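# Insert the steel peg fully into the block's hole

## Task

Push the steel peg completely down into the hole in the block without disturbing the block: if the block ever ends up more than 1.5 cm away from its starting spot, the attempt counts as failed.

## Robot and tools

Robot: two arms, left_arm and right_arm. Each has six joints and a two-finger gripper. Bases in the scene frame: left_arm at (+0.048, +0.232, +0.002) m, quat_wxyz (+0.999, 0, 0, +0.033); right_arm at (+0.027, -0.320, +0.001) m, quat_wxyz (+1.000, 0, 0, -0.015). The scene frame has its origin at table height, halfway between the nominal bases. +z is up, +x points out over the table, and left_arm sits on the +y side. Each gripper's fingers point along its own +z and close along its y. end_effector_position is the point between the pads, about 1 cm short of the fingertips.

Frames: every hand pose, Hand target and wrist-camera pose in a result is in that arm's own base frame. Fixed cameras and the table use the scene frame. Offsets you send follow the arm's base axes, and rotations turn about the Hand target's position.

Row layout (used by execute_actions and move): one flat list of 14 numbers covering both arms, each in [-1, 1]. The order is dx, dy, dz, rx, ry, rz, opening for left_arm, then the same seven for right_arm. Always send all 14 numbers, even if one arm stays still. dx..rz are offsets, not poses. They are measured from the arm's Hand target as it stood when the action or move began. 1.0 equals 0.6 m of translation or 180 degrees of rotation. rx, ry, rz form a single rotation vector. Sending the same offset twice moves the arm twice. A translation longer than 1.0 is shortened along its direction. All six pose numbers at 0 re-command the current Hand target. Opening is absolute, not an offset: +1 is fully open (0.094 m) and -1 is shut. A 0 in the opening slot is a real command, so to keep a gripper as it is, resend its present value.

execute_actions(actions, cameras): actions is a list of actions. Each action is up to 15 rows, one per 1/30 s step, and a short action repeats its final row. Every row counts from the action's starting Hand target, not from the row before. Images are returned only when actions is [] or cameras names them. cameras takes names, ["all"], or []. An unknown name invalidates the call.

move(target, speed, blend, opening_speed, grip_force, blocking, cameras): drives each gripper along a straight line toward its target. target is one 14-number row or a list of up to 15 rows, all offsets from the same starting Hand targets. speed is the top speed in m/s, from 0.002 to 2.9, default 0.25; rotation is capped at twice that in rad/s. You can give one value or one per target. blend, in metres, rounds corners between listed targets; 0 stops at each one. opening_speed is the rate of finger motion on the -1..+1 scale per second, 0.2 or more. grip_force is the pad force limit in newtons, 10 to 50; it stays set until changed, and lower values close slowly. blocking=false returns after about 0.5 s while the motion continues. The whole move is capped at 10 s. Moves do not avoid obstacles or the other arm. Faster moves strike harder and drift more from the line. Keep paths away from an arm's own base.

wait(seconds 0 to 10) lets time pass with commands held. stop() brakes a running move. zoom_image(camera, region [x0,y0,x1,y1] in pixels, at most 504 by 504) enlarges part of the latest image from cam_high, cam_low, cam_left_wrist or cam_right_wrist. read_manual gives licence texts only. finished_scene(scene) ends the current scene with no undo. Make no further call in that reply, and only call it once the peg stays fully inserted without the robot holding it.

Results: end_effector_position (m) and end_effector_quat_wxyz; Hand target, which is the last commanded pose after clipping and the base for the next offsets; grip_measured, the finger opening on the same -1..+1 scale, which reads a bit wide when empty and narrower than the part when squeezing; grip_effort_nm, the gripper motor effort, negative when closing; Joint positions and joint torques; and joint velocities, which may read "within noise". A move adds a "move:" line with the outcome (done, off_target, moving, held, fault) and any limits that acted (paced = the command was clipped, held = steps were withheld). done means the arm rests within 10 mm and 2 degrees of its target. A gripper often stops a few cm short because of friction or load. Waiting will not close that gap, so send the remaining distance as a new offset. Each control step limits orientation commands to 40 degrees from the measured orientation.

Cameras: cam_high and cam_low are fixed, cam_left_wrist and cam_right_wrist ride on the arms. All are 896x504. Their calibrations are approximate.

Avoid: pushing or knocking the block, since it must stay within 1.5 cm of its start. Also avoid dropping the peg, releasing it while it is still moving, hitting anything hard, letting any object leave the table, and letting the two arms or grippers touch. A contact stalls an arm, which keeps pressing until you command it back. Long holds, stretched arms and pushing toward unreachable poses heat the motors. A MOTOR HOT line appears near 75 °C, and at 90 °C the arm folds up and stops working. Something may occasionally nudge loose objects.

Each tool is called after "Call:" as name([rows], argument=value, ...), one row to a line, values as JSON.

## Session

Call:
execute_actions(actions=[])

Scene clock: 0.00 s.
left_arm: end_effector_position=(+0.2567, +0.0694, +0.2403) grip_measured=+1.000 grip_effort_nm=n/a end_effector_quat_wxyz=(+0.316, -0.193, +0.927, -0.049) | right_arm: end_effector_position=(+0.2994, +0.0311, +0.3084) grip_measured=+1.000 grip_effort_nm=n/a end_effector_quat_wxyz=(+0.592, +0.053, +0.776, +0.211)
Joint positions: left_arm=[0.402 1.038 1.183 -1.094 0.209 -0.077 0.094] | right_arm=[-0.137 0.713 0.758 -0.276 -0.402 0.319 0.094]
Joint velocities: within noise
Joint torques (N m): no reading
Heat: left arm: 32 °C; right arm: 36 °C.
Hand target: left_arm +0.2581, +0.0692, +0.2506; +0.334, -0.187, +0.923, -0.047 | right_arm +0.2972, +0.0321, +0.3238; +0.610, +0.041, +0.764, +0.209
Tool commands: left_gripper/opening=+1.0 right_gripper/opening=+1.0

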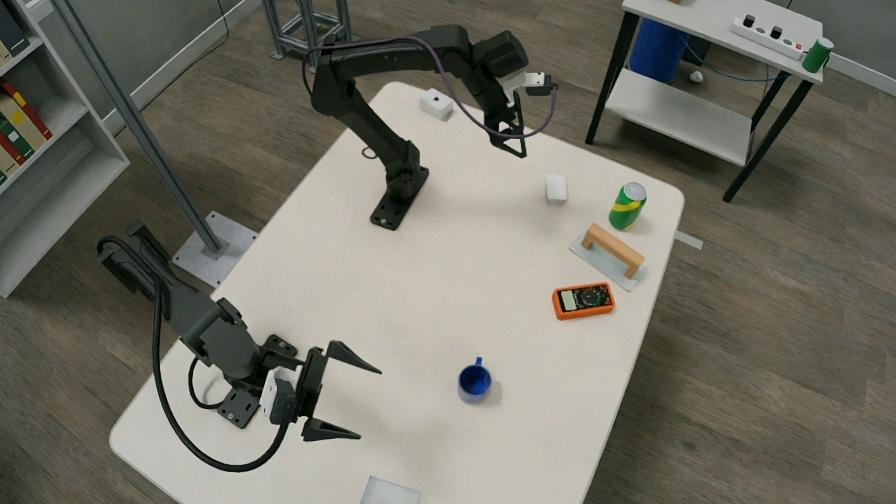

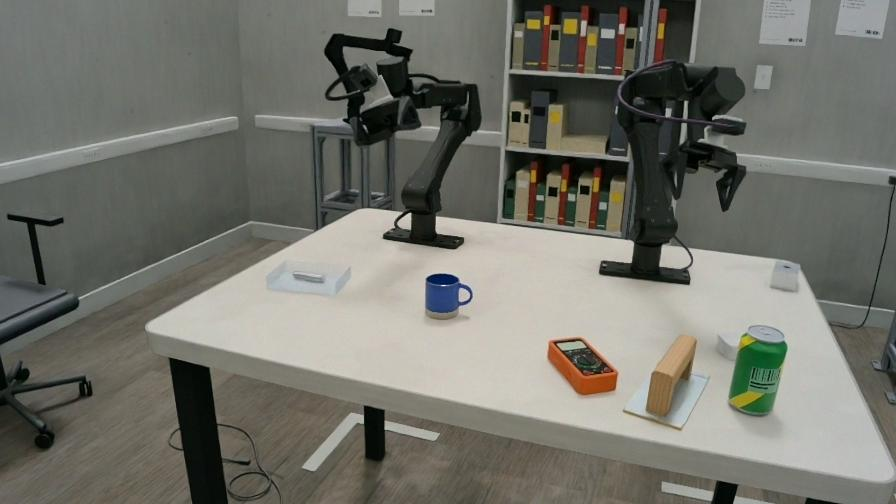

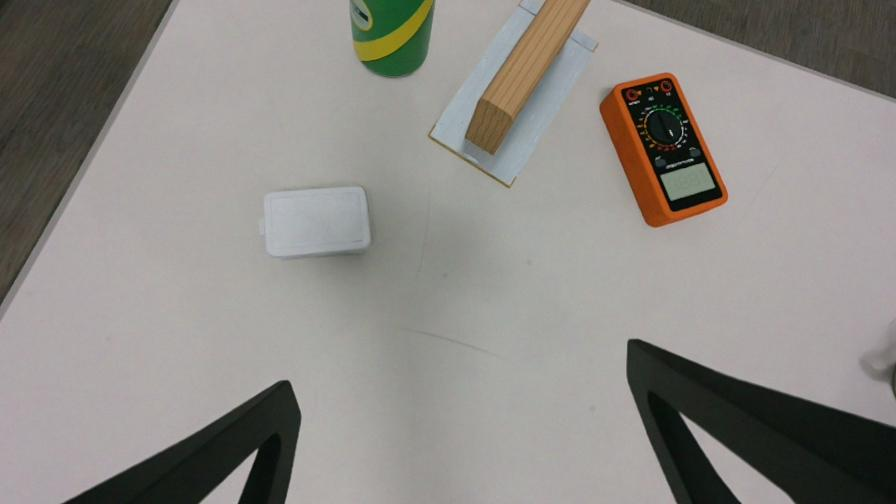

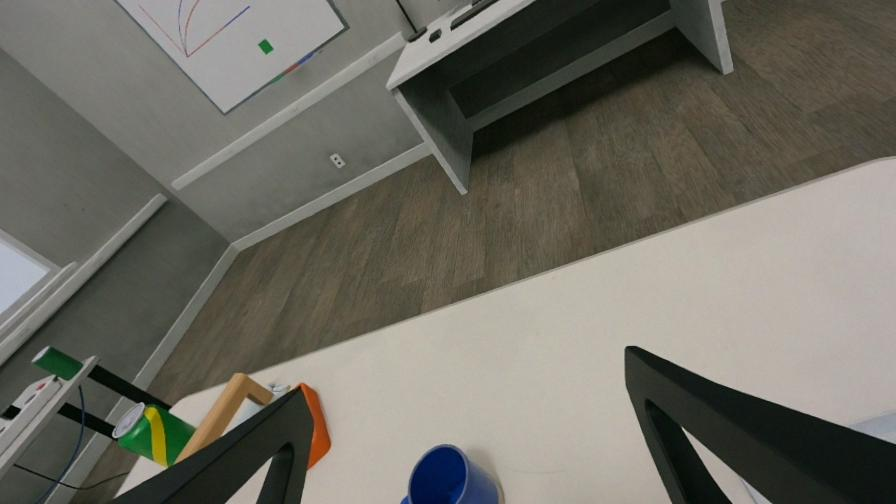

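Call:
zoom_image(camera="cam_high", region=[390, 70, 600, 220])

Call:
zoom_image(camera="cam_low", region=[680, 240, 896, 400])

Call:
zoom_image(camera="cam_low", region=[240, 240, 380, 320])

Call:
zoom_image(camera="cam_left_wrist", region=[230, 160, 430, 290])

Scaled by 2.400 from the camera's 896x504 image, which has a finer 1280x720 frame.

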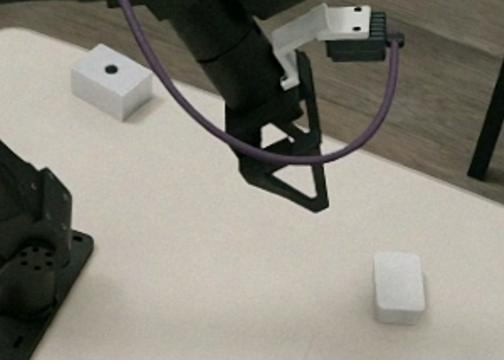

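Scaled by 2.333 from the camera's 896x504 image, which has a finer 1280x720 frame.

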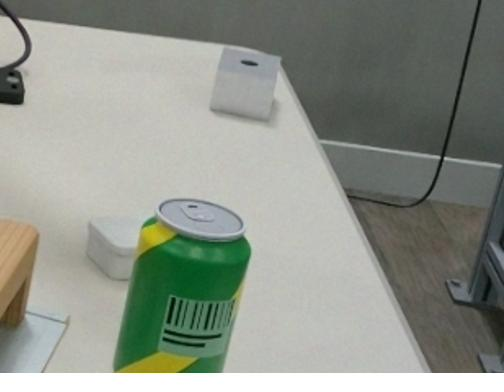

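Scaled by 3.600 from the camera's 896x504 image, which has a finer 1280x720 frame.

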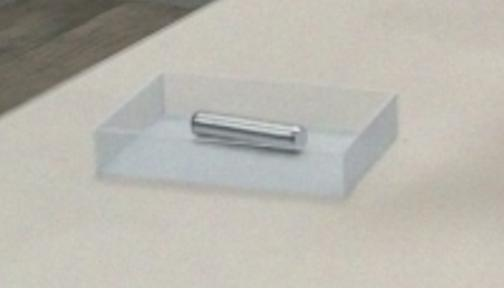

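Scaled by 2.520 from the camera's 896x504 image, which has a finer 1280x720 frame.

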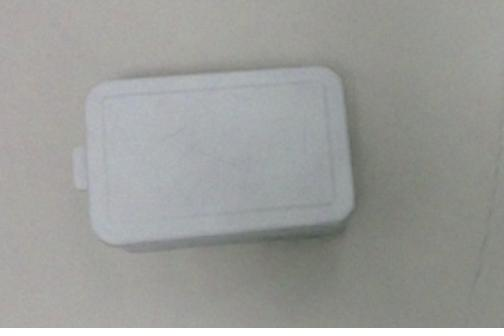

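Call:
move([
  [-0.1135,0.268,0,-0.0813,0.0862,0.2123,1,0.0908,-0.111,-0.12,0.0956,0.2189,-0.18,0],
  [-0.518,0.2755,-0.067,-0.1627,0.1724,0.4246,1,0.1817,-0.2225,-0.273,0.1911,0.4377,-0.3598,0],
], speed=0.3, blend=[0.06,0], cameras=["all"])

Scene clock: 186.40 s.
left_arm: end_effector_position=(-0.0523, +0.2374, +0.2094) grip_measured=+1.000 grip_effort_nm=-0.02 end_effector_quat_wxyz=(-0.029, +0.785, -0.618, -0.030) | right_arm: end_effector_position=(+0.4047, -0.0999, +0.1530) grip_measured=+0.002 grip_effort_nm=-0.09 end_effector_quat_wxyz=(+0.019, +0.669, +0.743, +0.012)
Joint positions: left_arm=[1.788 1.429 1.508 -1.566 0.006 -0.02 0.094] | right_arm=[-0.246 2.136 2.144 -1.534 -0.003 1.221 0.047]
Joint torques (N m): left_arm=[0.34 -4.52 5.65 0.53 -0.09 0.08] | right_arm=[-0.42 -9.68 7.42 0.19 0.02 0.13]
Heat: left arm: 32 °C; right arm: 40 °C.
Hand target: left_arm -0.0527, +0.2345, +0.2104; +0.000, +0.781, -0.624, +0.000 | right_arm +0.4062, -0.1014, +0.1600; +0.000, +0.676, +0.737, +0.000
Off the commanded pose: left_arm 0.003 m, 5 deg | right_arm 0.007 m, 3 deg.
joint sent to its limit (left arm) — joint 4 (wrist pitch), lower limit. The joint targets are off in position and orientation.
joint sent to its limit (right arm) — joint 4 (wrist pitch), lower limit. The joint targets are off in position, not in orientation.
move: off_target (left_arm, right_arm)
camera_calibration:
cam_left_wrist: T_world_to_cam=[[0.994646, 0.102134, 0.0157454, 0.0262815], [0.0912422, -0.93948, 0.330231, 0.198012], [0.0485204, -0.327026, -0.943769, 0.400397], [0, 0, 0, 1]] pos_world=[-0.0636353, 0.314285, 0.312079]
cam_right_wrist: T_world_to_cam=[[-0.99689, 0.059703, -0.0514437, 0.420354], [0.0340532, 0.915001, 0.402013, 0.0582013], [0.0710724, 0.399011, -0.914188, 0.269774], [0, 0, 0, 1]] pos_world=[0.397891, -0.185993, 0.244851]

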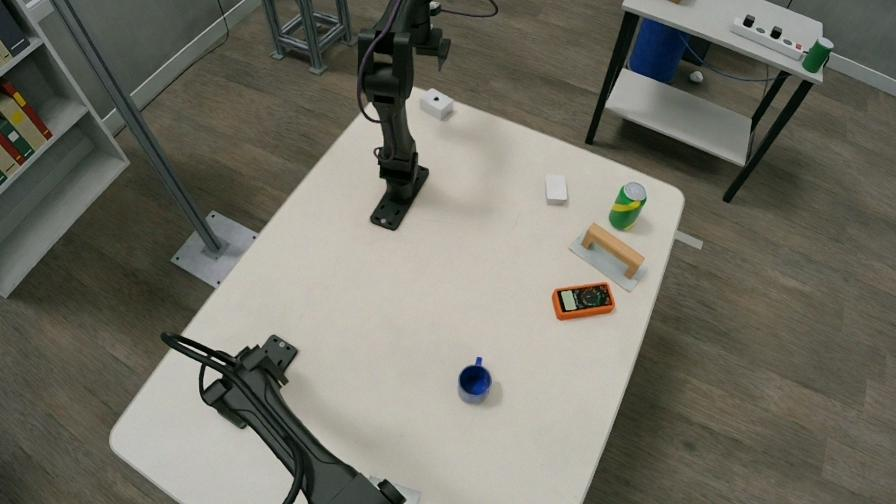

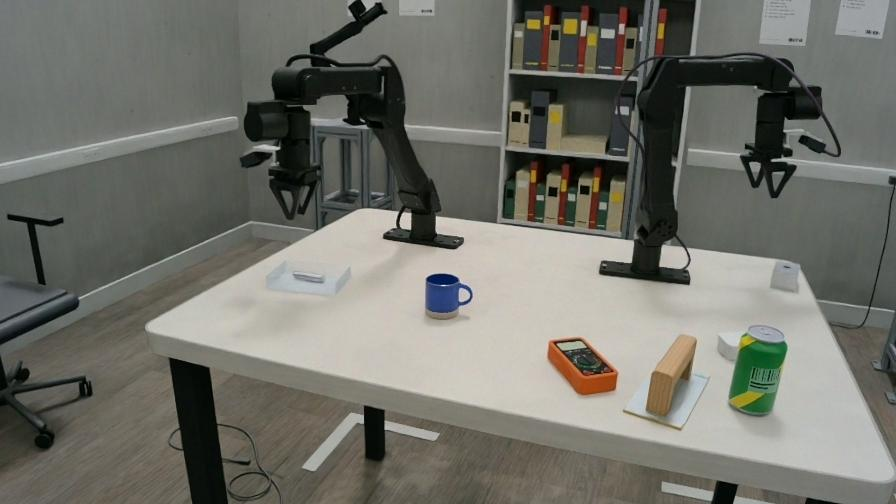

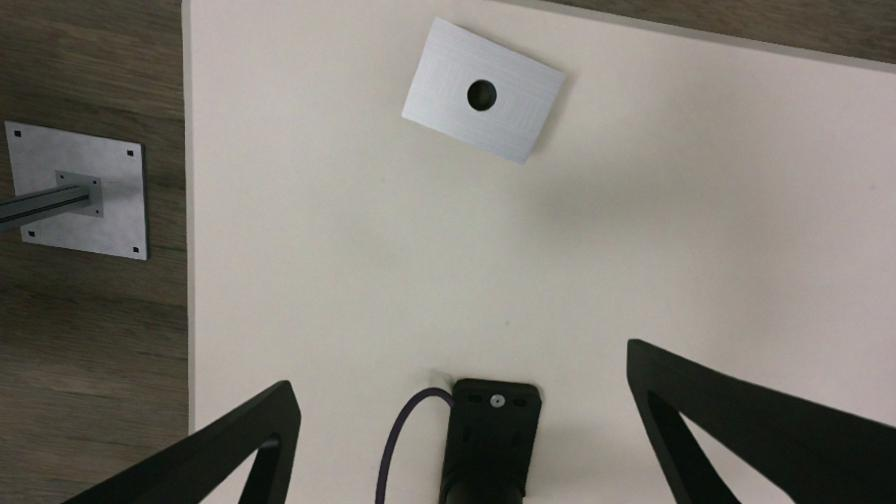

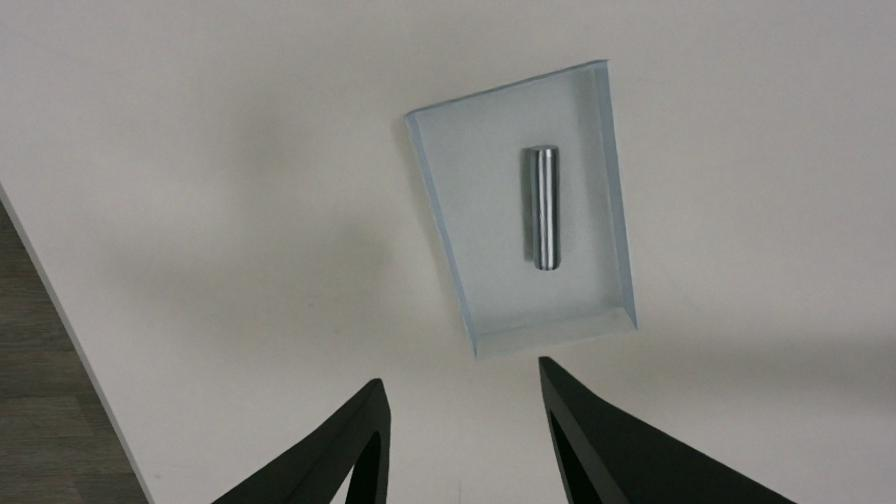

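Call:
zoom_image(camera="cam_right_wrist", region=[390, 40, 670, 380])

Call:
zoom_image(camera="cam_left_wrist", region=[380, 0, 600, 180])

Scaled by 1.482 from the camera's 896x504 image, which has a finer 1280x720 frame.

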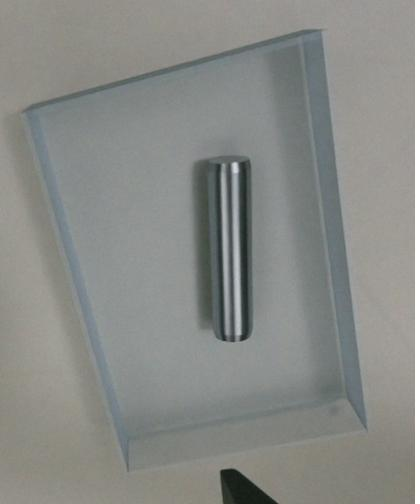

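Scaled by 2.291 from the camera's 896x504 image, which has a finer 1280x720 frame.

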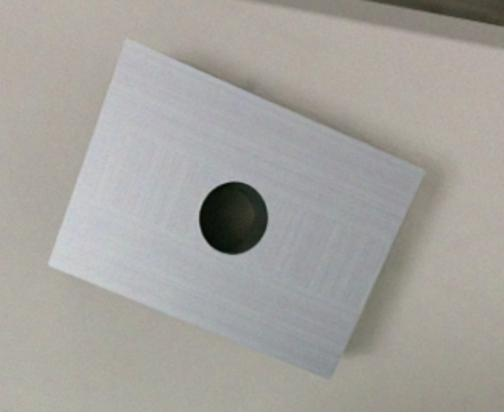

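Call:
move([
  [0.371,0.0425,0.066,0.0798,-0.0436,-0.2243,1,-0.0675,-0.0452,-0.02,0,0,-0.0206,-0.4],
  [0.521,-0.224,0.066,0.1596,-0.0872,-0.4486,1,-0.0675,-0.0452,-0.105,0,0,-0.0206,-0.4],
], speed=0.3, blend=[0.05,0], cameras=["cam_right_wrist"])

Scene clock: 381.13 s.
left_arm: end_effector_position=(+0.2564, +0.0982, +0.2420) grip_measured=+1.000 grip_effort_nm=-0.02 end_effector_quat_wxyz=(+0.228, -0.172, +0.958, +0.037) | right_arm: end_effector_position=(+0.3630, -0.1224, +0.0775) grip_measured=-0.398 grip_effort_nm=-0.10 end_effector_quat_wxyz=(-0.032, +0.694, +0.719, -0.012)
Joint positions: left_arm=[0.372 1.224 1.387 -1.268 0.016 0.012 0.094] | right_arm=[-0.33 2.081 1.756 -1.313 -0.005 1.205 0.028]
Joint torques (N m): left_arm=[-0.39 -5.67 4.85 1.79 -0.07 0.09] | right_arm=[-0.51 -14.46 4.46 0.37 0.02 0.02]
Heat: left arm: 31 °C; right arm: 39 °C.
Hand target: left_arm +0.2599, +0.1001, +0.2500; +0.255, -0.167, +0.951, +0.045 | right_arm +0.3657, -0.1285, +0.0970; +0.000, +0.699, +0.715, +0.000
Off the commanded pose: left_arm 0.009 m, 3 deg | right_arm 0.021 m, 4 deg.
move: off_target (left_arm, right_arm)
camera_calibration:
cam_right_wrist: T_world_to_cam=[[-0.990049, 0.128202, 0.0580358, 0.373581], [0.140708, 0.895132, 0.423012, 0.06783], [0.00228117, 0.426969, -0.904264, 0.240367], [0, 0, 0, 1]] pos_world=[0.359771, -0.21124, 0.166981]
Images, in order (width x height): cam_right_wrist 896x504.

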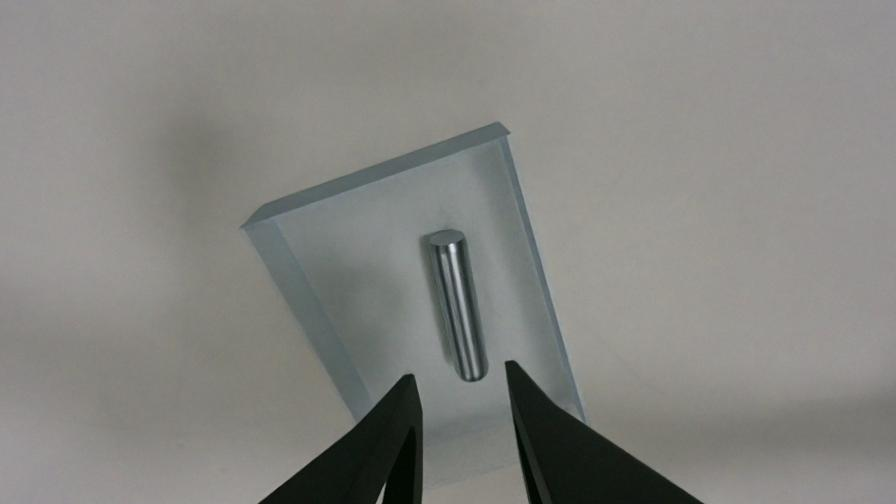

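Call:
move(target=[0,0,0,0,0,0,1,-0.005,-0.0127,-0.054,-0.0087,-0.02,0,-0.4], speed=0.15, cameras=["cam_right_wrist"])

Scene clock: 402.50 s.
left_arm: end_effector_position=(+0.2564, +0.0982, +0.2420) grip_measured=+1.000 grip_effort_nm=-0.02 end_effector_quat_wxyz=(+0.228, -0.172, +0.958, +0.037) | right_arm: end_effector_position=(+0.3580, -0.1293, +0.0466) grip_measured=-0.398 grip_effort_nm=-0.10 end_effector_quat_wxyz=(-0.001, +0.696, +0.718, +0.002)
Joint positions: left_arm=[0.372 1.224 1.387 -1.268 0.016 0.012 0.094] | right_arm=[-0.352 2.023 1.547 -1.094 -0.005 1.187 0.028]
Joint torques (N m): left_arm=[-0.29 -5.6 4.86 1.77 -0.06 0.06] | right_arm=[-0.47 -13.65 4.51 0.56 0.08 0]
Heat: left arm: 31 °C; right arm: 41 °C.
Hand target: left_arm +0.2599, +0.1001, +0.2500; +0.255, -0.167, +0.951, +0.045 | right_arm +0.3627, -0.1361, +0.0646; +0.032, +0.699, +0.714, +0.012
Off the commanded pose: left_arm 0.009 m, 3 deg | right_arm 0.020 m, 4 deg.
move: off_target (left_arm, right_arm)
camera_calibration:
cam_right_wrist: T_world_to_cam=[[-0.991226, 0.131821, -0.00966522, 0.375322], [0.116233, 0.904153, 0.411092, 0.0982687], [0.0629295, 0.406362, -0.911542, 0.191397], [0, 0, 0, 1]] pos_world=[0.348562, -0.216102, 0.137697]
Images, in order (width x height): cam_right_wrist 896x504.

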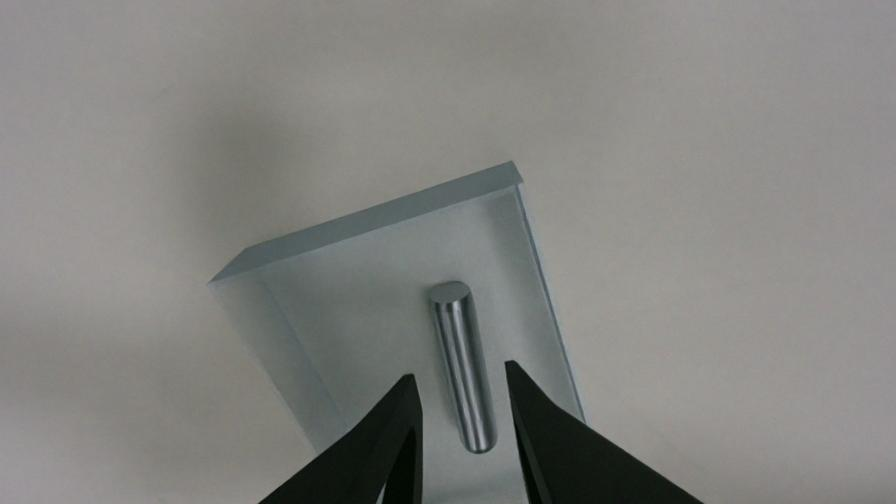

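Call:
move(target=[0,0,0,0,0,0,1,0.0015,0.001,-0.0485,0,0,0,-0.4], speed=0.1, cameras=["cam_right_wrist"])

Scene clock: 410.40 s.
left_arm: end_effector_position=(+0.2564, +0.0982, +0.2420) grip_measured=+1.000 grip_effort_nm=-0.02 end_effector_quat_wxyz=(+0.228, -0.172, +0.958, +0.037) | right_arm: end_effector_position=(+0.3600, -0.1300, +0.0281) grip_measured=-0.398 grip_effort_nm=-0.09 end_effector_quat_wxyz=(+0.013, +0.695, +0.718, +0.008)
Joint positions: left_arm=[0.372 1.224 1.387 -1.268 0.016 0.012 0.094] | right_arm=[-0.352 2.023 1.47 -0.988 -0.005 1.187 0.028]
Joint torques (N m): left_arm=[-0.35 -5.64 4.92 1.79 -0.08 0.07] | right_arm=[-0.32 -10.97 4.48 0.61 0.07 0.02]
Heat: left arm: 31 °C; right arm: 43 °C.
Hand target: left_arm +0.2599, +0.1001, +0.2500; +0.255, -0.167, +0.951, +0.045 | right_arm +0.3636, -0.1355, +0.0355; +0.032, +0.699, +0.714, +0.012
Off the commanded pose: left_arm 0.009 m, 3 deg | right_arm 0.010 m, 2 deg.
move: off_target (left_arm)
camera_calibration:
cam_right_wrist: T_world_to_cam=[[-0.990568, 0.131611, -0.0381364, 0.377746], [0.105078, 0.908236, 0.405052, 0.111034], [0.0879461, 0.397224, -0.913498, 0.164569], [0, 0, 0, 1]] pos_world=[0.348042, -0.215931, 0.119765]
Images, in order (width x height): cam_right_wrist 896x504.

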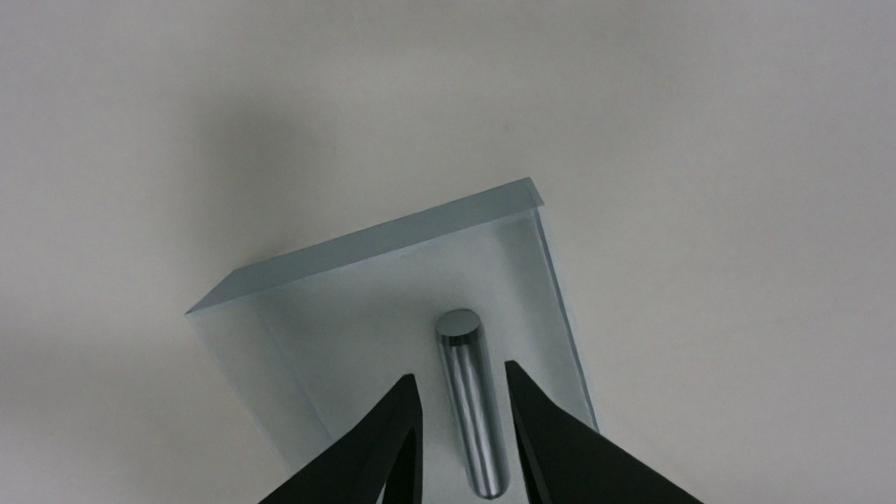

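Call:
move(target=[0,0,0,0,0,0,1,0,0.0,-0.015,0,0.008,0,-0.4], speed=0.06, cameras=[])

Scene clock: 418.47 s.
left_arm: end_effector_position=(+0.2564, +0.0982, +0.2420) grip_measured=+1.000 grip_effort_nm=-0.02 end_effector_quat_wxyz=(+0.228, -0.172, +0.958, +0.037) | right_arm: end_effector_position=(+0.3600, -0.1300, +0.0281) grip_measured=-0.398 grip_effort_nm=-0.10 end_effector_quat_wxyz=(+0.013, +0.695, +0.718, +0.008)
Joint positions: left_arm=[0.372 1.224 1.387 -1.268 0.016 0.012 0.094] | right_arm=[-0.352 2.023 1.47 -0.988 -0.005 1.187 0.028]
Joint torques (N m): left_arm=[-0.31 -5.63 4.92 1.79 -0.07 0.07] | right_arm=[0.03 -8.46 5.16 0.58 0.15 0.05]
Heat: left arm: 31 °C; right arm: 43 °C.
Hand target: left_arm +0.2599, +0.1001, +0.2500; +0.255, -0.167, +0.951, +0.045 | right_arm +0.3636, -0.1355, +0.0265; +0.023, +0.699, +0.715, +0.003
Off the commanded pose: left_arm 0.009 m, 3 deg | right_arm 0.007 m, 1 deg.
move: off_target (left_arm)
No camera images: "cameras" was empty.

Call:
move(target=[0,0,0,0,0,0,1,0,0.0,-0.02,0,0,0,-0.4], speed=0.06, cameras=["cam_right_wrist"])

Scene clock: 422.17 s.
left_arm: end_effector_position=(+0.2564, +0.0982, +0.2420) grip_measured=+1.000 grip_effort_nm=-0.02 end_effector_quat_wxyz=(+0.228, -0.172, +0.958, +0.037) | right_arm: end_effector_position=(+0.3617, -0.1307, +0.0179) grip_measured=-0.398 grip_effort_nm=-0.10 end_effector_quat_wxyz=(+0.015, +0.695, +0.718, +0.009)
Joint positions: left_arm=[0.372 1.224 1.387 -1.268 0.016 0.012 0.094] | right_arm=[-0.352 2.038 1.45 -0.948 -0.005 1.187 0.028]
Joint torques (N m): left_arm=[-0.39 -5.61 4.93 1.78 -0.06 0.07] | right_arm=[0.01 -8.57 4.56 0.63 0.14 0.05]
Heat: left arm: 31 °C; right arm: 42 °C.
Hand target: left_arm +0.2599, +0.1001, +0.2500; +0.255, -0.167, +0.951, +0.045 | right_arm +0.3636, -0.1355, +0.0145; +0.023, +0.699, +0.715, +0.003
Off the commanded pose: left_arm 0.009 m, 3 deg | right_arm 0.006 m, 1 deg.
move: off_target (left_arm)
camera_calibration:
cam_right_wrist: T_world_to_cam=[[-0.990402, 0.131486, -0.0426137, 0.379232], [0.103282, 0.908899, 0.404025, 0.116321], [0.0918551, 0.395745, -0.913755, 0.153757], [0, 0, 0, 1]] pos_world=[0.349455, -0.216436, 0.10966]
Images, in order (width x height): cam_right_wrist 896x504.

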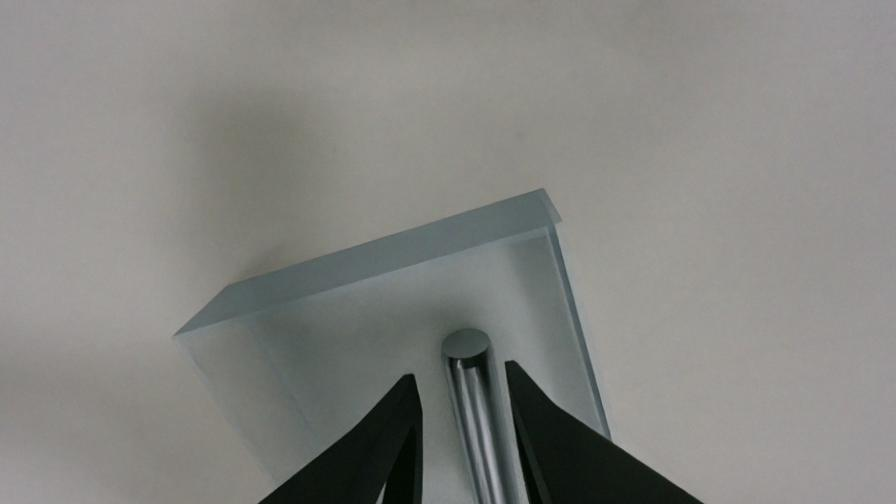

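Call:
move(target=[0,0,0,0,0,0,1,0,0,0,0,0,0,-0.8], grip_force=[50,30], cameras=["cam_right_wrist"])

Scene clock: 428.80 s.
left_arm: end_effector_position=(+0.2564, +0.0982, +0.2420) grip_measured=+1.000 grip_effort_nm=-0.02 end_effector_quat_wxyz=(+0.228, -0.172, +0.958, +0.037) | right_arm: end_effector_position=(+0.3617, -0.1307, +0.0179) grip_measured=-0.798 grip_effort_nm=-0.10 end_effector_quat_wxyz=(+0.015, +0.695, +0.718, +0.009)
Joint positions: left_arm=[0.372 1.224 1.387 -1.268 0.016 0.012 0.094] | right_arm=[-0.352 2.038 1.45 -0.948 -0.005 1.187 0.009]
Joint torques (N m): left_arm=[-0.34 -5.7 4.9 1.79 -0.07 0.07] | right_arm=[-0.02 -8.57 4.55 0.63 0.14 0.05]
Heat: left arm: 31 °C; right arm: 40 °C.
Hand target: left_arm +0.2599, +0.1001, +0.2500; +0.255, -0.167, +0.951, +0.045 | right_arm +0.3636, -0.1355, +0.0145; +0.023, +0.699, +0.715, +0.003
Off the commanded pose: left_arm 0.009 m, 3 deg | right_arm 0.006 m, 1 deg.
grip_force (N): 50, 30
move: off_target (left_arm)
camera_calibration:
cam_right_wrist: T_world_to_cam=[[-0.990402, 0.131486, -0.0426137, 0.379232], [0.103282, 0.908899, 0.404025, 0.116321], [0.0918551, 0.395745, -0.913755, 0.153757], [0, 0, 0, 1]] pos_world=[0.349455, -0.216436, 0.10966]
Images, in order (width x height): cam_right_wrist 896x504.

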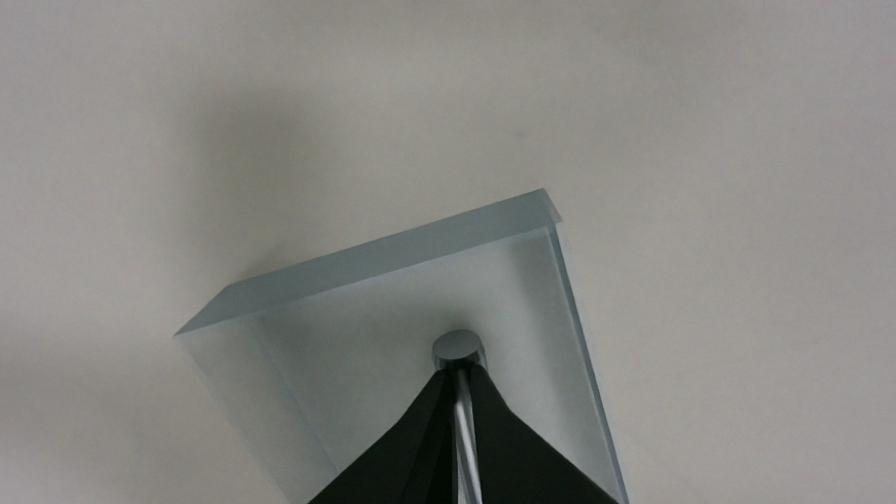

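Call:
move([
  [0,0,0,0,0,0,1,-0.002,0.009,0,0,0.008,0,-0.4],
  [0,0,0,0,0,0,1,-0.002,0.009,-0.021,0,0.008,0,-0.4],
], speed=0.06, cameras=["cam_right_wrist"])

Scene clock: 441.53 s.
left_arm: end_effector_position=(+0.2564, +0.0982, +0.2420) grip_measured=+1.000 grip_effort_nm=-0.02 end_effector_quat_wxyz=(+0.228, -0.172, +0.958, +0.037) | right_arm: end_effector_position=(+0.3602, -0.1289, +0.0063) grip_measured=-0.402 grip_effort_nm=0.09 end_effector_quat_wxyz=(+0.006, +0.697, +0.717, +0.005)
Joint positions: left_arm=[0.372 1.224 1.387 -1.268 0.016 0.012 0.094] | right_arm=[-0.349 2.064 1.441 -0.933 -0.005 1.195 0.028]
Joint torques (N m): left_arm=[-0.35 -5.6 4.88 1.79 -0.06 0.07] | right_arm=[0.5 -8.55 4.45 0.58 0.22 0.13]
Heat: left arm: 31 °C; right arm: 38 °C.
Hand target: left_arm +0.2599, +0.1001, +0.2500; +0.255, -0.167, +0.951, +0.045 | right_arm +0.3624, -0.1301, +0.0019; +0.014, +0.699, +0.715, -0.006
Off the commanded pose: left_arm 0.009 m, 3 deg | right_arm 0.005 m, 2 deg.
grip_force (N): 50, 30
move: off_target (left_arm)
camera_calibration:
cam_right_wrist: T_world_to_cam=[[-0.990398, 0.136289, -0.0231675, 0.377445], [0.115061, 0.905548, 0.408343, 0.114859], [0.0766318, 0.401756, -0.912535, 0.148749], [0, 0, 0, 1]] pos_world=[0.349206, -0.215212, 0.0975815]
Images, in order (width x height): cam_right_wrist 896x504.

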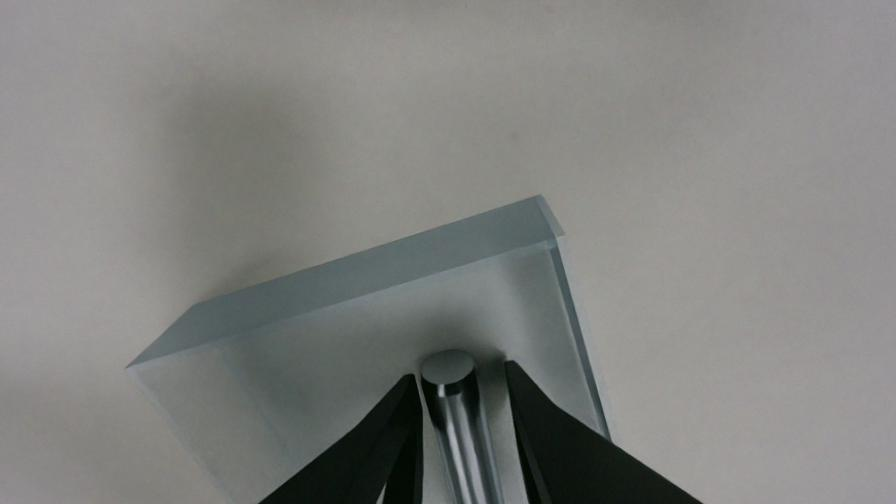

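Call:
move([
  [0,0,0,0,0,0,1,0.005,0.009,0,0,0,0,-0.4],
  [0,0,0,0,0,0,1,0.005,0.009,0,0,0,0,-0.8],
], speed=0.06, cameras=["cam_right_wrist"])

Scene clock: 448.77 s.
left_arm: end_effector_position=(+0.2564, +0.0982, +0.2420) grip_measured=+1.000 grip_effort_nm=-0.02 end_effector_quat_wxyz=(+0.228, -0.172, +0.958, +0.037) | right_arm: end_effector_position=(+0.3623, -0.1228, +0.0063) grip_measured=-0.635 grip_effort_nm=-0.67 end_effector_quat_wxyz=(+0.006, +0.697, +0.717, +0.005)
Joint positions: left_arm=[0.372 1.224 1.387 -1.268 0.016 0.012 0.094] | right_arm=[-0.332 2.064 1.441 -0.933 -0.005 1.211 0.017]
Joint torques (N m): left_arm=[-0.39 -5.59 4.94 1.8 -0.07 0.04] | right_arm=[0.49 -8.27 4.86 0.56 0.24 0.13]
Heat: left arm: 31 °C; right arm: 38 °C.
Hand target: left_arm +0.2599, +0.1001, +0.2500; +0.255, -0.167, +0.951, +0.045 | right_arm +0.3654, -0.1247, +0.0019; +0.014, +0.699, +0.715, -0.006
Off the commanded pose: left_arm 0.009 m, 3 deg | right_arm 0.006 m, 2 deg.
grip_force (N): 50, 30
move: off_target (left_arm)
camera_calibration:
cam_right_wrist: T_world_to_cam=[[-0.990399, 0.13629, -0.0231248, 0.378689], [0.115055, 0.90542, 0.408628, 0.10904], [0.0766295, 0.402045, -0.912408, 0.146186], [0, 0, 0, 1]] pos_world=[0.351306, -0.209111, 0.0975819]
Images, in order (width x height): cam_right_wrist 896x504.

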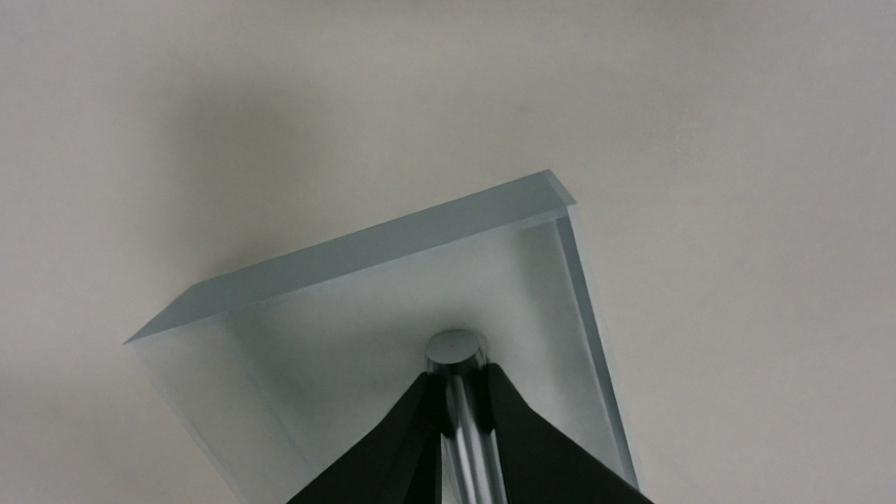

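Call:
move([
  [0,0,0,0,0,0,1,0,0,0.1667,0,0,0,-0.8],
  [-0.0073,-0.474,-0.053,-0.088,-0.3412,-0.3446,0.1,-0.0027,0.7263,0.3817,0.111,-0.2276,0.2427,-0.8],
], speed=[0.12,0.25], blend=[0.02,0], cameras=["all"])

Scene clock: 487.63 s.
left_arm: end_effector_position=(+0.2595, -0.1817, +0.2129) grip_measured=+0.102 grip_effort_nm=-0.11 end_effector_quat_wxyz=(+0.635, +0.288, +0.658, -0.282) | right_arm: end_effector_position=(+0.3444, +0.3031, +0.2041) grip_measured=-0.635 grip_effort_nm=-0.67 end_effector_quat_wxyz=(+0.106, +0.346, +0.875, +0.322)
Joint positions: left_arm=[-0.346 0.823 0.215 0.571 0.485 0.012 0.052] | right_arm=[0.667 1.684 1.51 -0.716 -0.134 1.468 0.017]
Joint torques (N m): left_arm=[-0.32 -0.36 5.57 2.62 0.16 -0.11] | right_arm=[0.05 -7.16 9.46 2.16 0.17 0.03]
Heat: left arm: 31 °C; right arm: 38 °C.
Hand target: left_arm +0.2555, -0.1843, +0.2182; +0.644, +0.292, +0.644, -0.292 | right_arm +0.3638, +0.3111, +0.2309; +0.141, +0.341, +0.859, +0.356
Off the commanded pose: left_arm 0.007 m, 2 deg | right_arm 0.034 m, 6 deg.
grip_force (N): 50, 30
move: off_target (right_arm)
camera_calibration:
cam_left_wrist: T_world_to_cam=[[-0.7479, -0.651531, -0.127097, 0.104541], [-0.203415, 0.407196, -0.890401, 0.355703], [0.631877, -0.640077, -0.437073, -0.0646588], [0, 0, 0, 1]] pos_world=[0.191398, -0.118116, 0.301745]
cam_right_wrist: T_world_to_cam=[[-0.647971, -0.431615, -0.627569, 0.485117], [-0.752762, 0.488509, 0.441259, 0.0633329], [0.116119, 0.758332, -0.641442, -0.020009], [0, 0, 0, 1]] pos_world=[0.36434, 0.193618, 0.263663]

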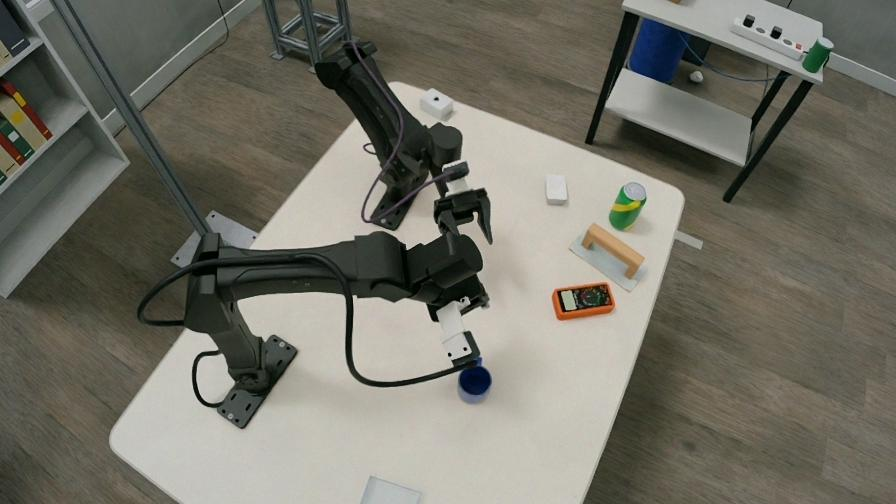

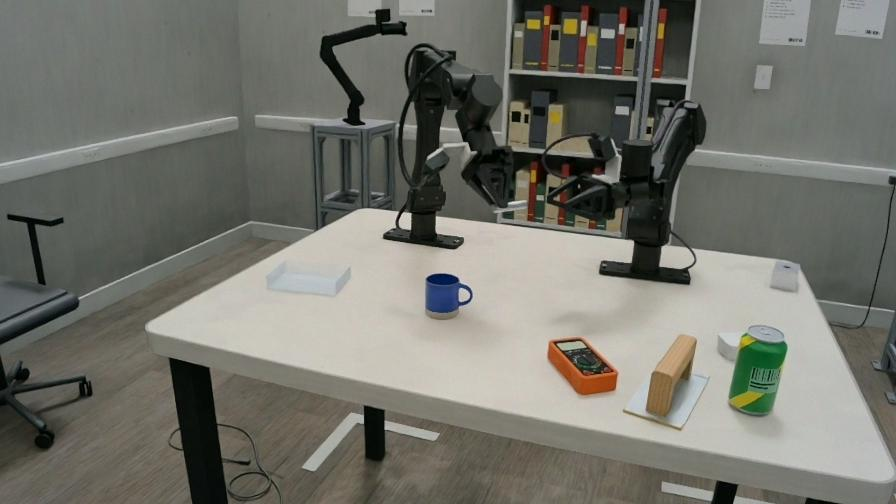

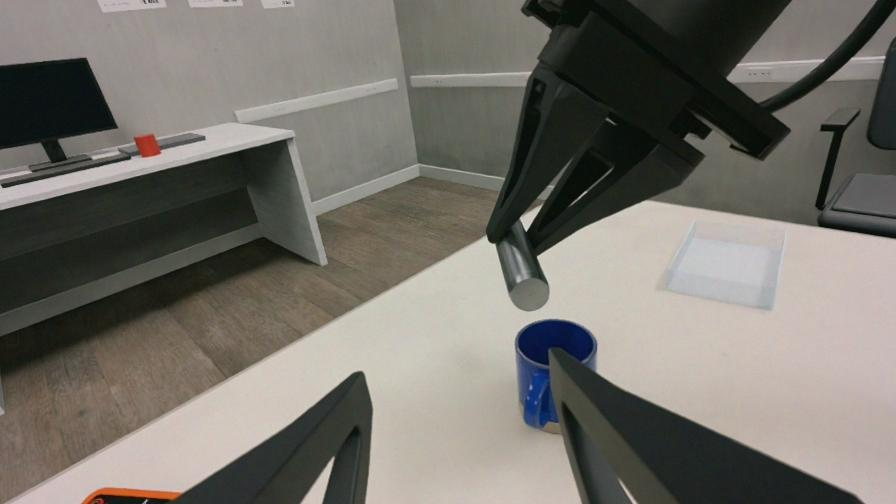

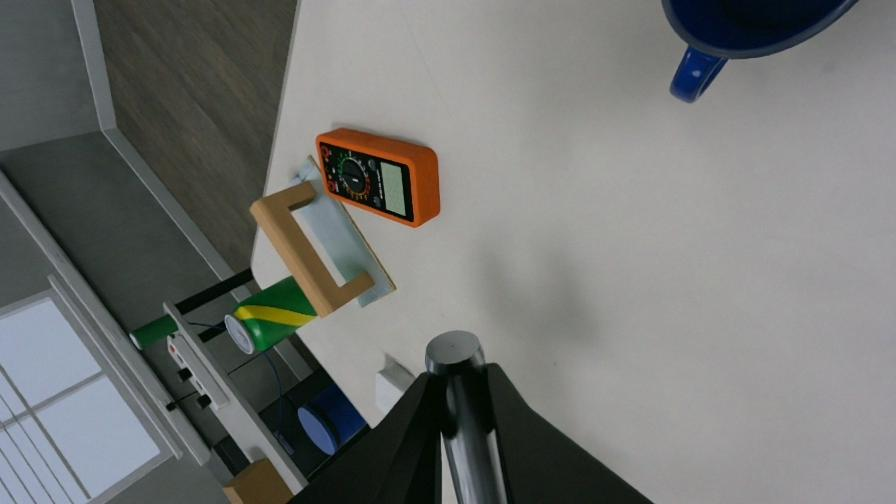

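Call:
move(target=[-0.0345,-0.0313,-0.0048,0,0,0,0.1,0,0,0,0,0,0,-0.8], speed=0.1, cameras=["cam_left_wrist"])

Scene clock: 514.43 s.
left_arm: end_effector_position=(+0.2373, -0.2045, +0.2166) grip_measured=+0.102 grip_effort_nm=-0.11 end_effector_quat_wxyz=(+0.644, +0.297, +0.643, -0.289) | right_arm: end_effector_position=(+0.3444, +0.3031, +0.2041) grip_measured=-0.635 grip_effort_nm=-0.67 end_effector_quat_wxyz=(+0.106, +0.346, +0.875, +0.322)
Joint positions: left_arm=[-0.531 0.759 0.184 0.571 0.322 0.012 0.052] | right_arm=[0.667 1.684 1.51 -0.716 -0.134 1.468 0.017]
Joint torques (N m): left_arm=[-0.4 -1.51 5.68 2.15 -0.05 -0.1] | right_arm=[0.05 -7.24 9.47 2.16 0.17 0.03]
Heat: left arm: 34 °C; right arm: 39 °C.
Hand target: left_arm +0.2348, -0.2030, +0.2154; +0.644, +0.292, +0.644, -0.292 | right_arm +0.3638, +0.3111, +0.2309; +0.141, +0.341, +0.859, +0.356
Off the commanded pose: left_arm 0.003 m, 1 deg | right_arm 0.034 m, 6 deg.
grip_force (N): 50, 30
move: off_target (right_arm)
camera_calibration:
cam_left_wrist: T_world_to_cam=[[-0.758374, -0.635756, -0.143819, 0.082929], [-0.165613, 0.401339, -0.900833, 0.35591], [0.63043, -0.65935, -0.409654, -0.0730627], [0, 0, 0, 1]] pos_world=[0.167895, -0.138292, 0.302612]
Images, in order (width x height): cam_left_wrist 896x504.

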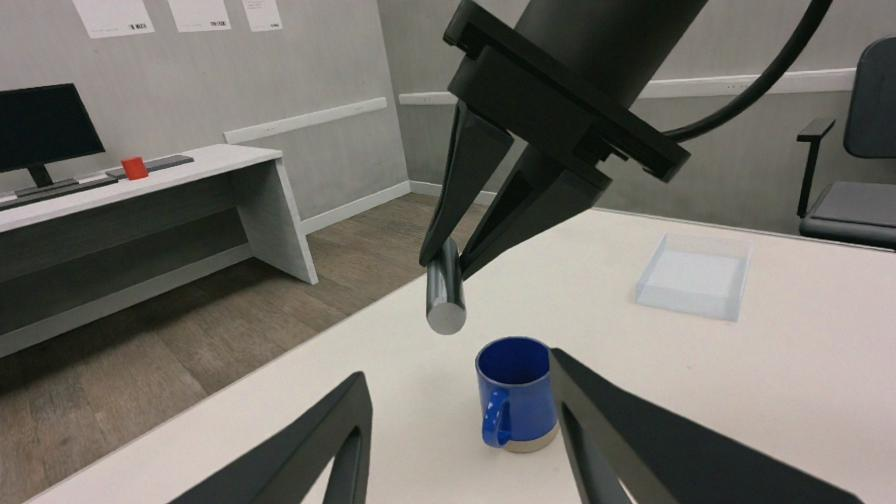

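Call:
zoom_image(camera="cam_left_wrist", region=[380, 190, 530, 350])

Scaled by 3.150 from the camera's 896x504 image, which has a finer 1280x720 frame.

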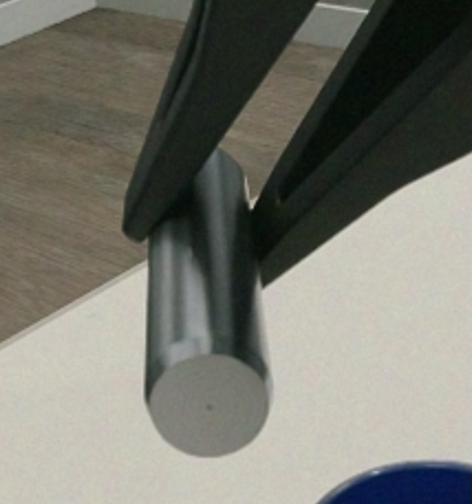

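Call:
move(target=[0.0482,-0.0415,-0.0123,0,0,0,0.1,0,0,0,0,0,0,-0.8], speed=0.1, cameras=["cam_left_wrist"])

Scene clock: 537.23 s.
left_arm: end_effector_position=(+0.2580, -0.2210, +0.1778) grip_measured=+0.102 grip_effort_nm=-0.11 end_effector_quat_wxyz=(+0.615, +0.298, +0.674, -0.282) | right_arm: end_effector_position=(+0.3444, +0.3031, +0.2041) grip_measured=-0.635 grip_effort_nm=-0.67 end_effector_quat_wxyz=(+0.106, +0.346, +0.875, +0.322)
Joint positions: left_arm=[-0.562 1.055 0.184 0.781 0.284 0.012 0.052] | right_arm=[0.667 1.684 1.51 -0.716 -0.134 1.468 0.017]
Joint torques (N m): left_arm=[-0.58 -1.61 9.55 2.7 -0.07 -0.12] | right_arm=[0.1 -7.24 9.47 2.16 0.19 0.01]
Heat: left arm: 34 °C; right arm: 39 °C.
Hand target: left_arm +0.2637, -0.2279, +0.2080; +0.644, +0.292, +0.644, -0.292 | right_arm +0.3638, +0.3111, +0.2309; +0.141, +0.341, +0.859, +0.356
Off the commanded pose: left_arm 0.032 m, 5 deg | right_arm 0.034 m, 6 deg.
grip_force (N): 50, 30
move: off_target (left_arm, right_arm)
camera_calibration:
cam_left_wrist: T_world_to_cam=[[-0.763052, -0.635463, -0.118058, 0.0792679], [-0.232844, 0.440659, -0.866951, 0.350968], [0.602938, -0.63404, -0.48421, -0.0869903], [0, 0, 0, 1]] pos_world=[0.194656, -0.159441, 0.271508]
Images, in order (width x height): cam_left_wrist 896x504.

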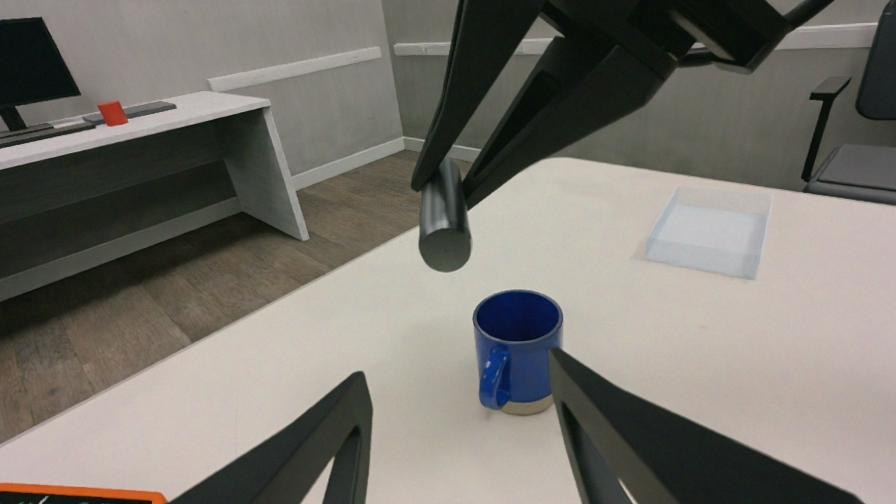

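Call:
move(target=[0.0205,-0.0247,0.0453,-0.0125,-0.0111,0,0.1,0,0,0,0,0,0,-0.8], speed=0.08, cameras=["cam_left_wrist"])

Scene clock: 555.70 s.
left_arm: end_effector_position=(+0.2724, -0.2367, +0.2065) grip_measured=+0.102 grip_effort_nm=-0.11 end_effector_quat_wxyz=(+0.634, +0.293, +0.655, -0.288) | right_arm: end_effector_position=(+0.3444, +0.3031, +0.2041) grip_measured=-0.635 grip_effort_nm=-0.67 end_effector_quat_wxyz=(+0.106, +0.346, +0.875, +0.322)
Joint positions: left_arm=[-0.593 1.119 0.281 0.807 0.253 0.002 0.052] | right_arm=[0.667 1.684 1.51 -0.716 -0.134 1.468 0.017]
Joint torques (N m): left_arm=[-0.55 -2.3 9.39 2.69 -0.07 -0.11] | right_arm=[0.08 -7.13 9.46 2.16 0.17 0.01]
Heat: left arm: 38 °C; right arm: 40 °C.
Hand target: left_arm +0.2760, -0.2428, +0.2352; +0.660, +0.284, +0.627, -0.299 | right_arm +0.3638, +0.3111, +0.2309; +0.141, +0.341, +0.859, +0.356
Off the commanded pose: left_arm 0.030 m, 5 deg | right_arm 0.034 m, 6 deg.
grip_force (N): 50, 30
move: off_target (left_arm, right_arm)
camera_calibration:
cam_left_wrist: T_world_to_cam=[[-0.757572, -0.640474, -0.126005, 0.0826178], [-0.196371, 0.407713, -0.891745, 0.373535], [0.622513, -0.650817, -0.434642, -0.111282], [0, 0, 0, 1]] pos_world=[0.205215, -0.171805, 0.295141]
Images, in order (width x height): cam_left_wrist 896x504.

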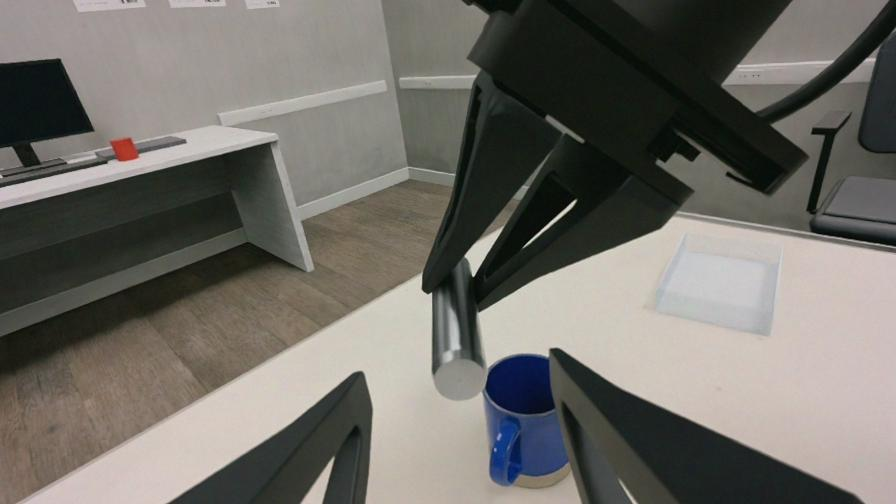

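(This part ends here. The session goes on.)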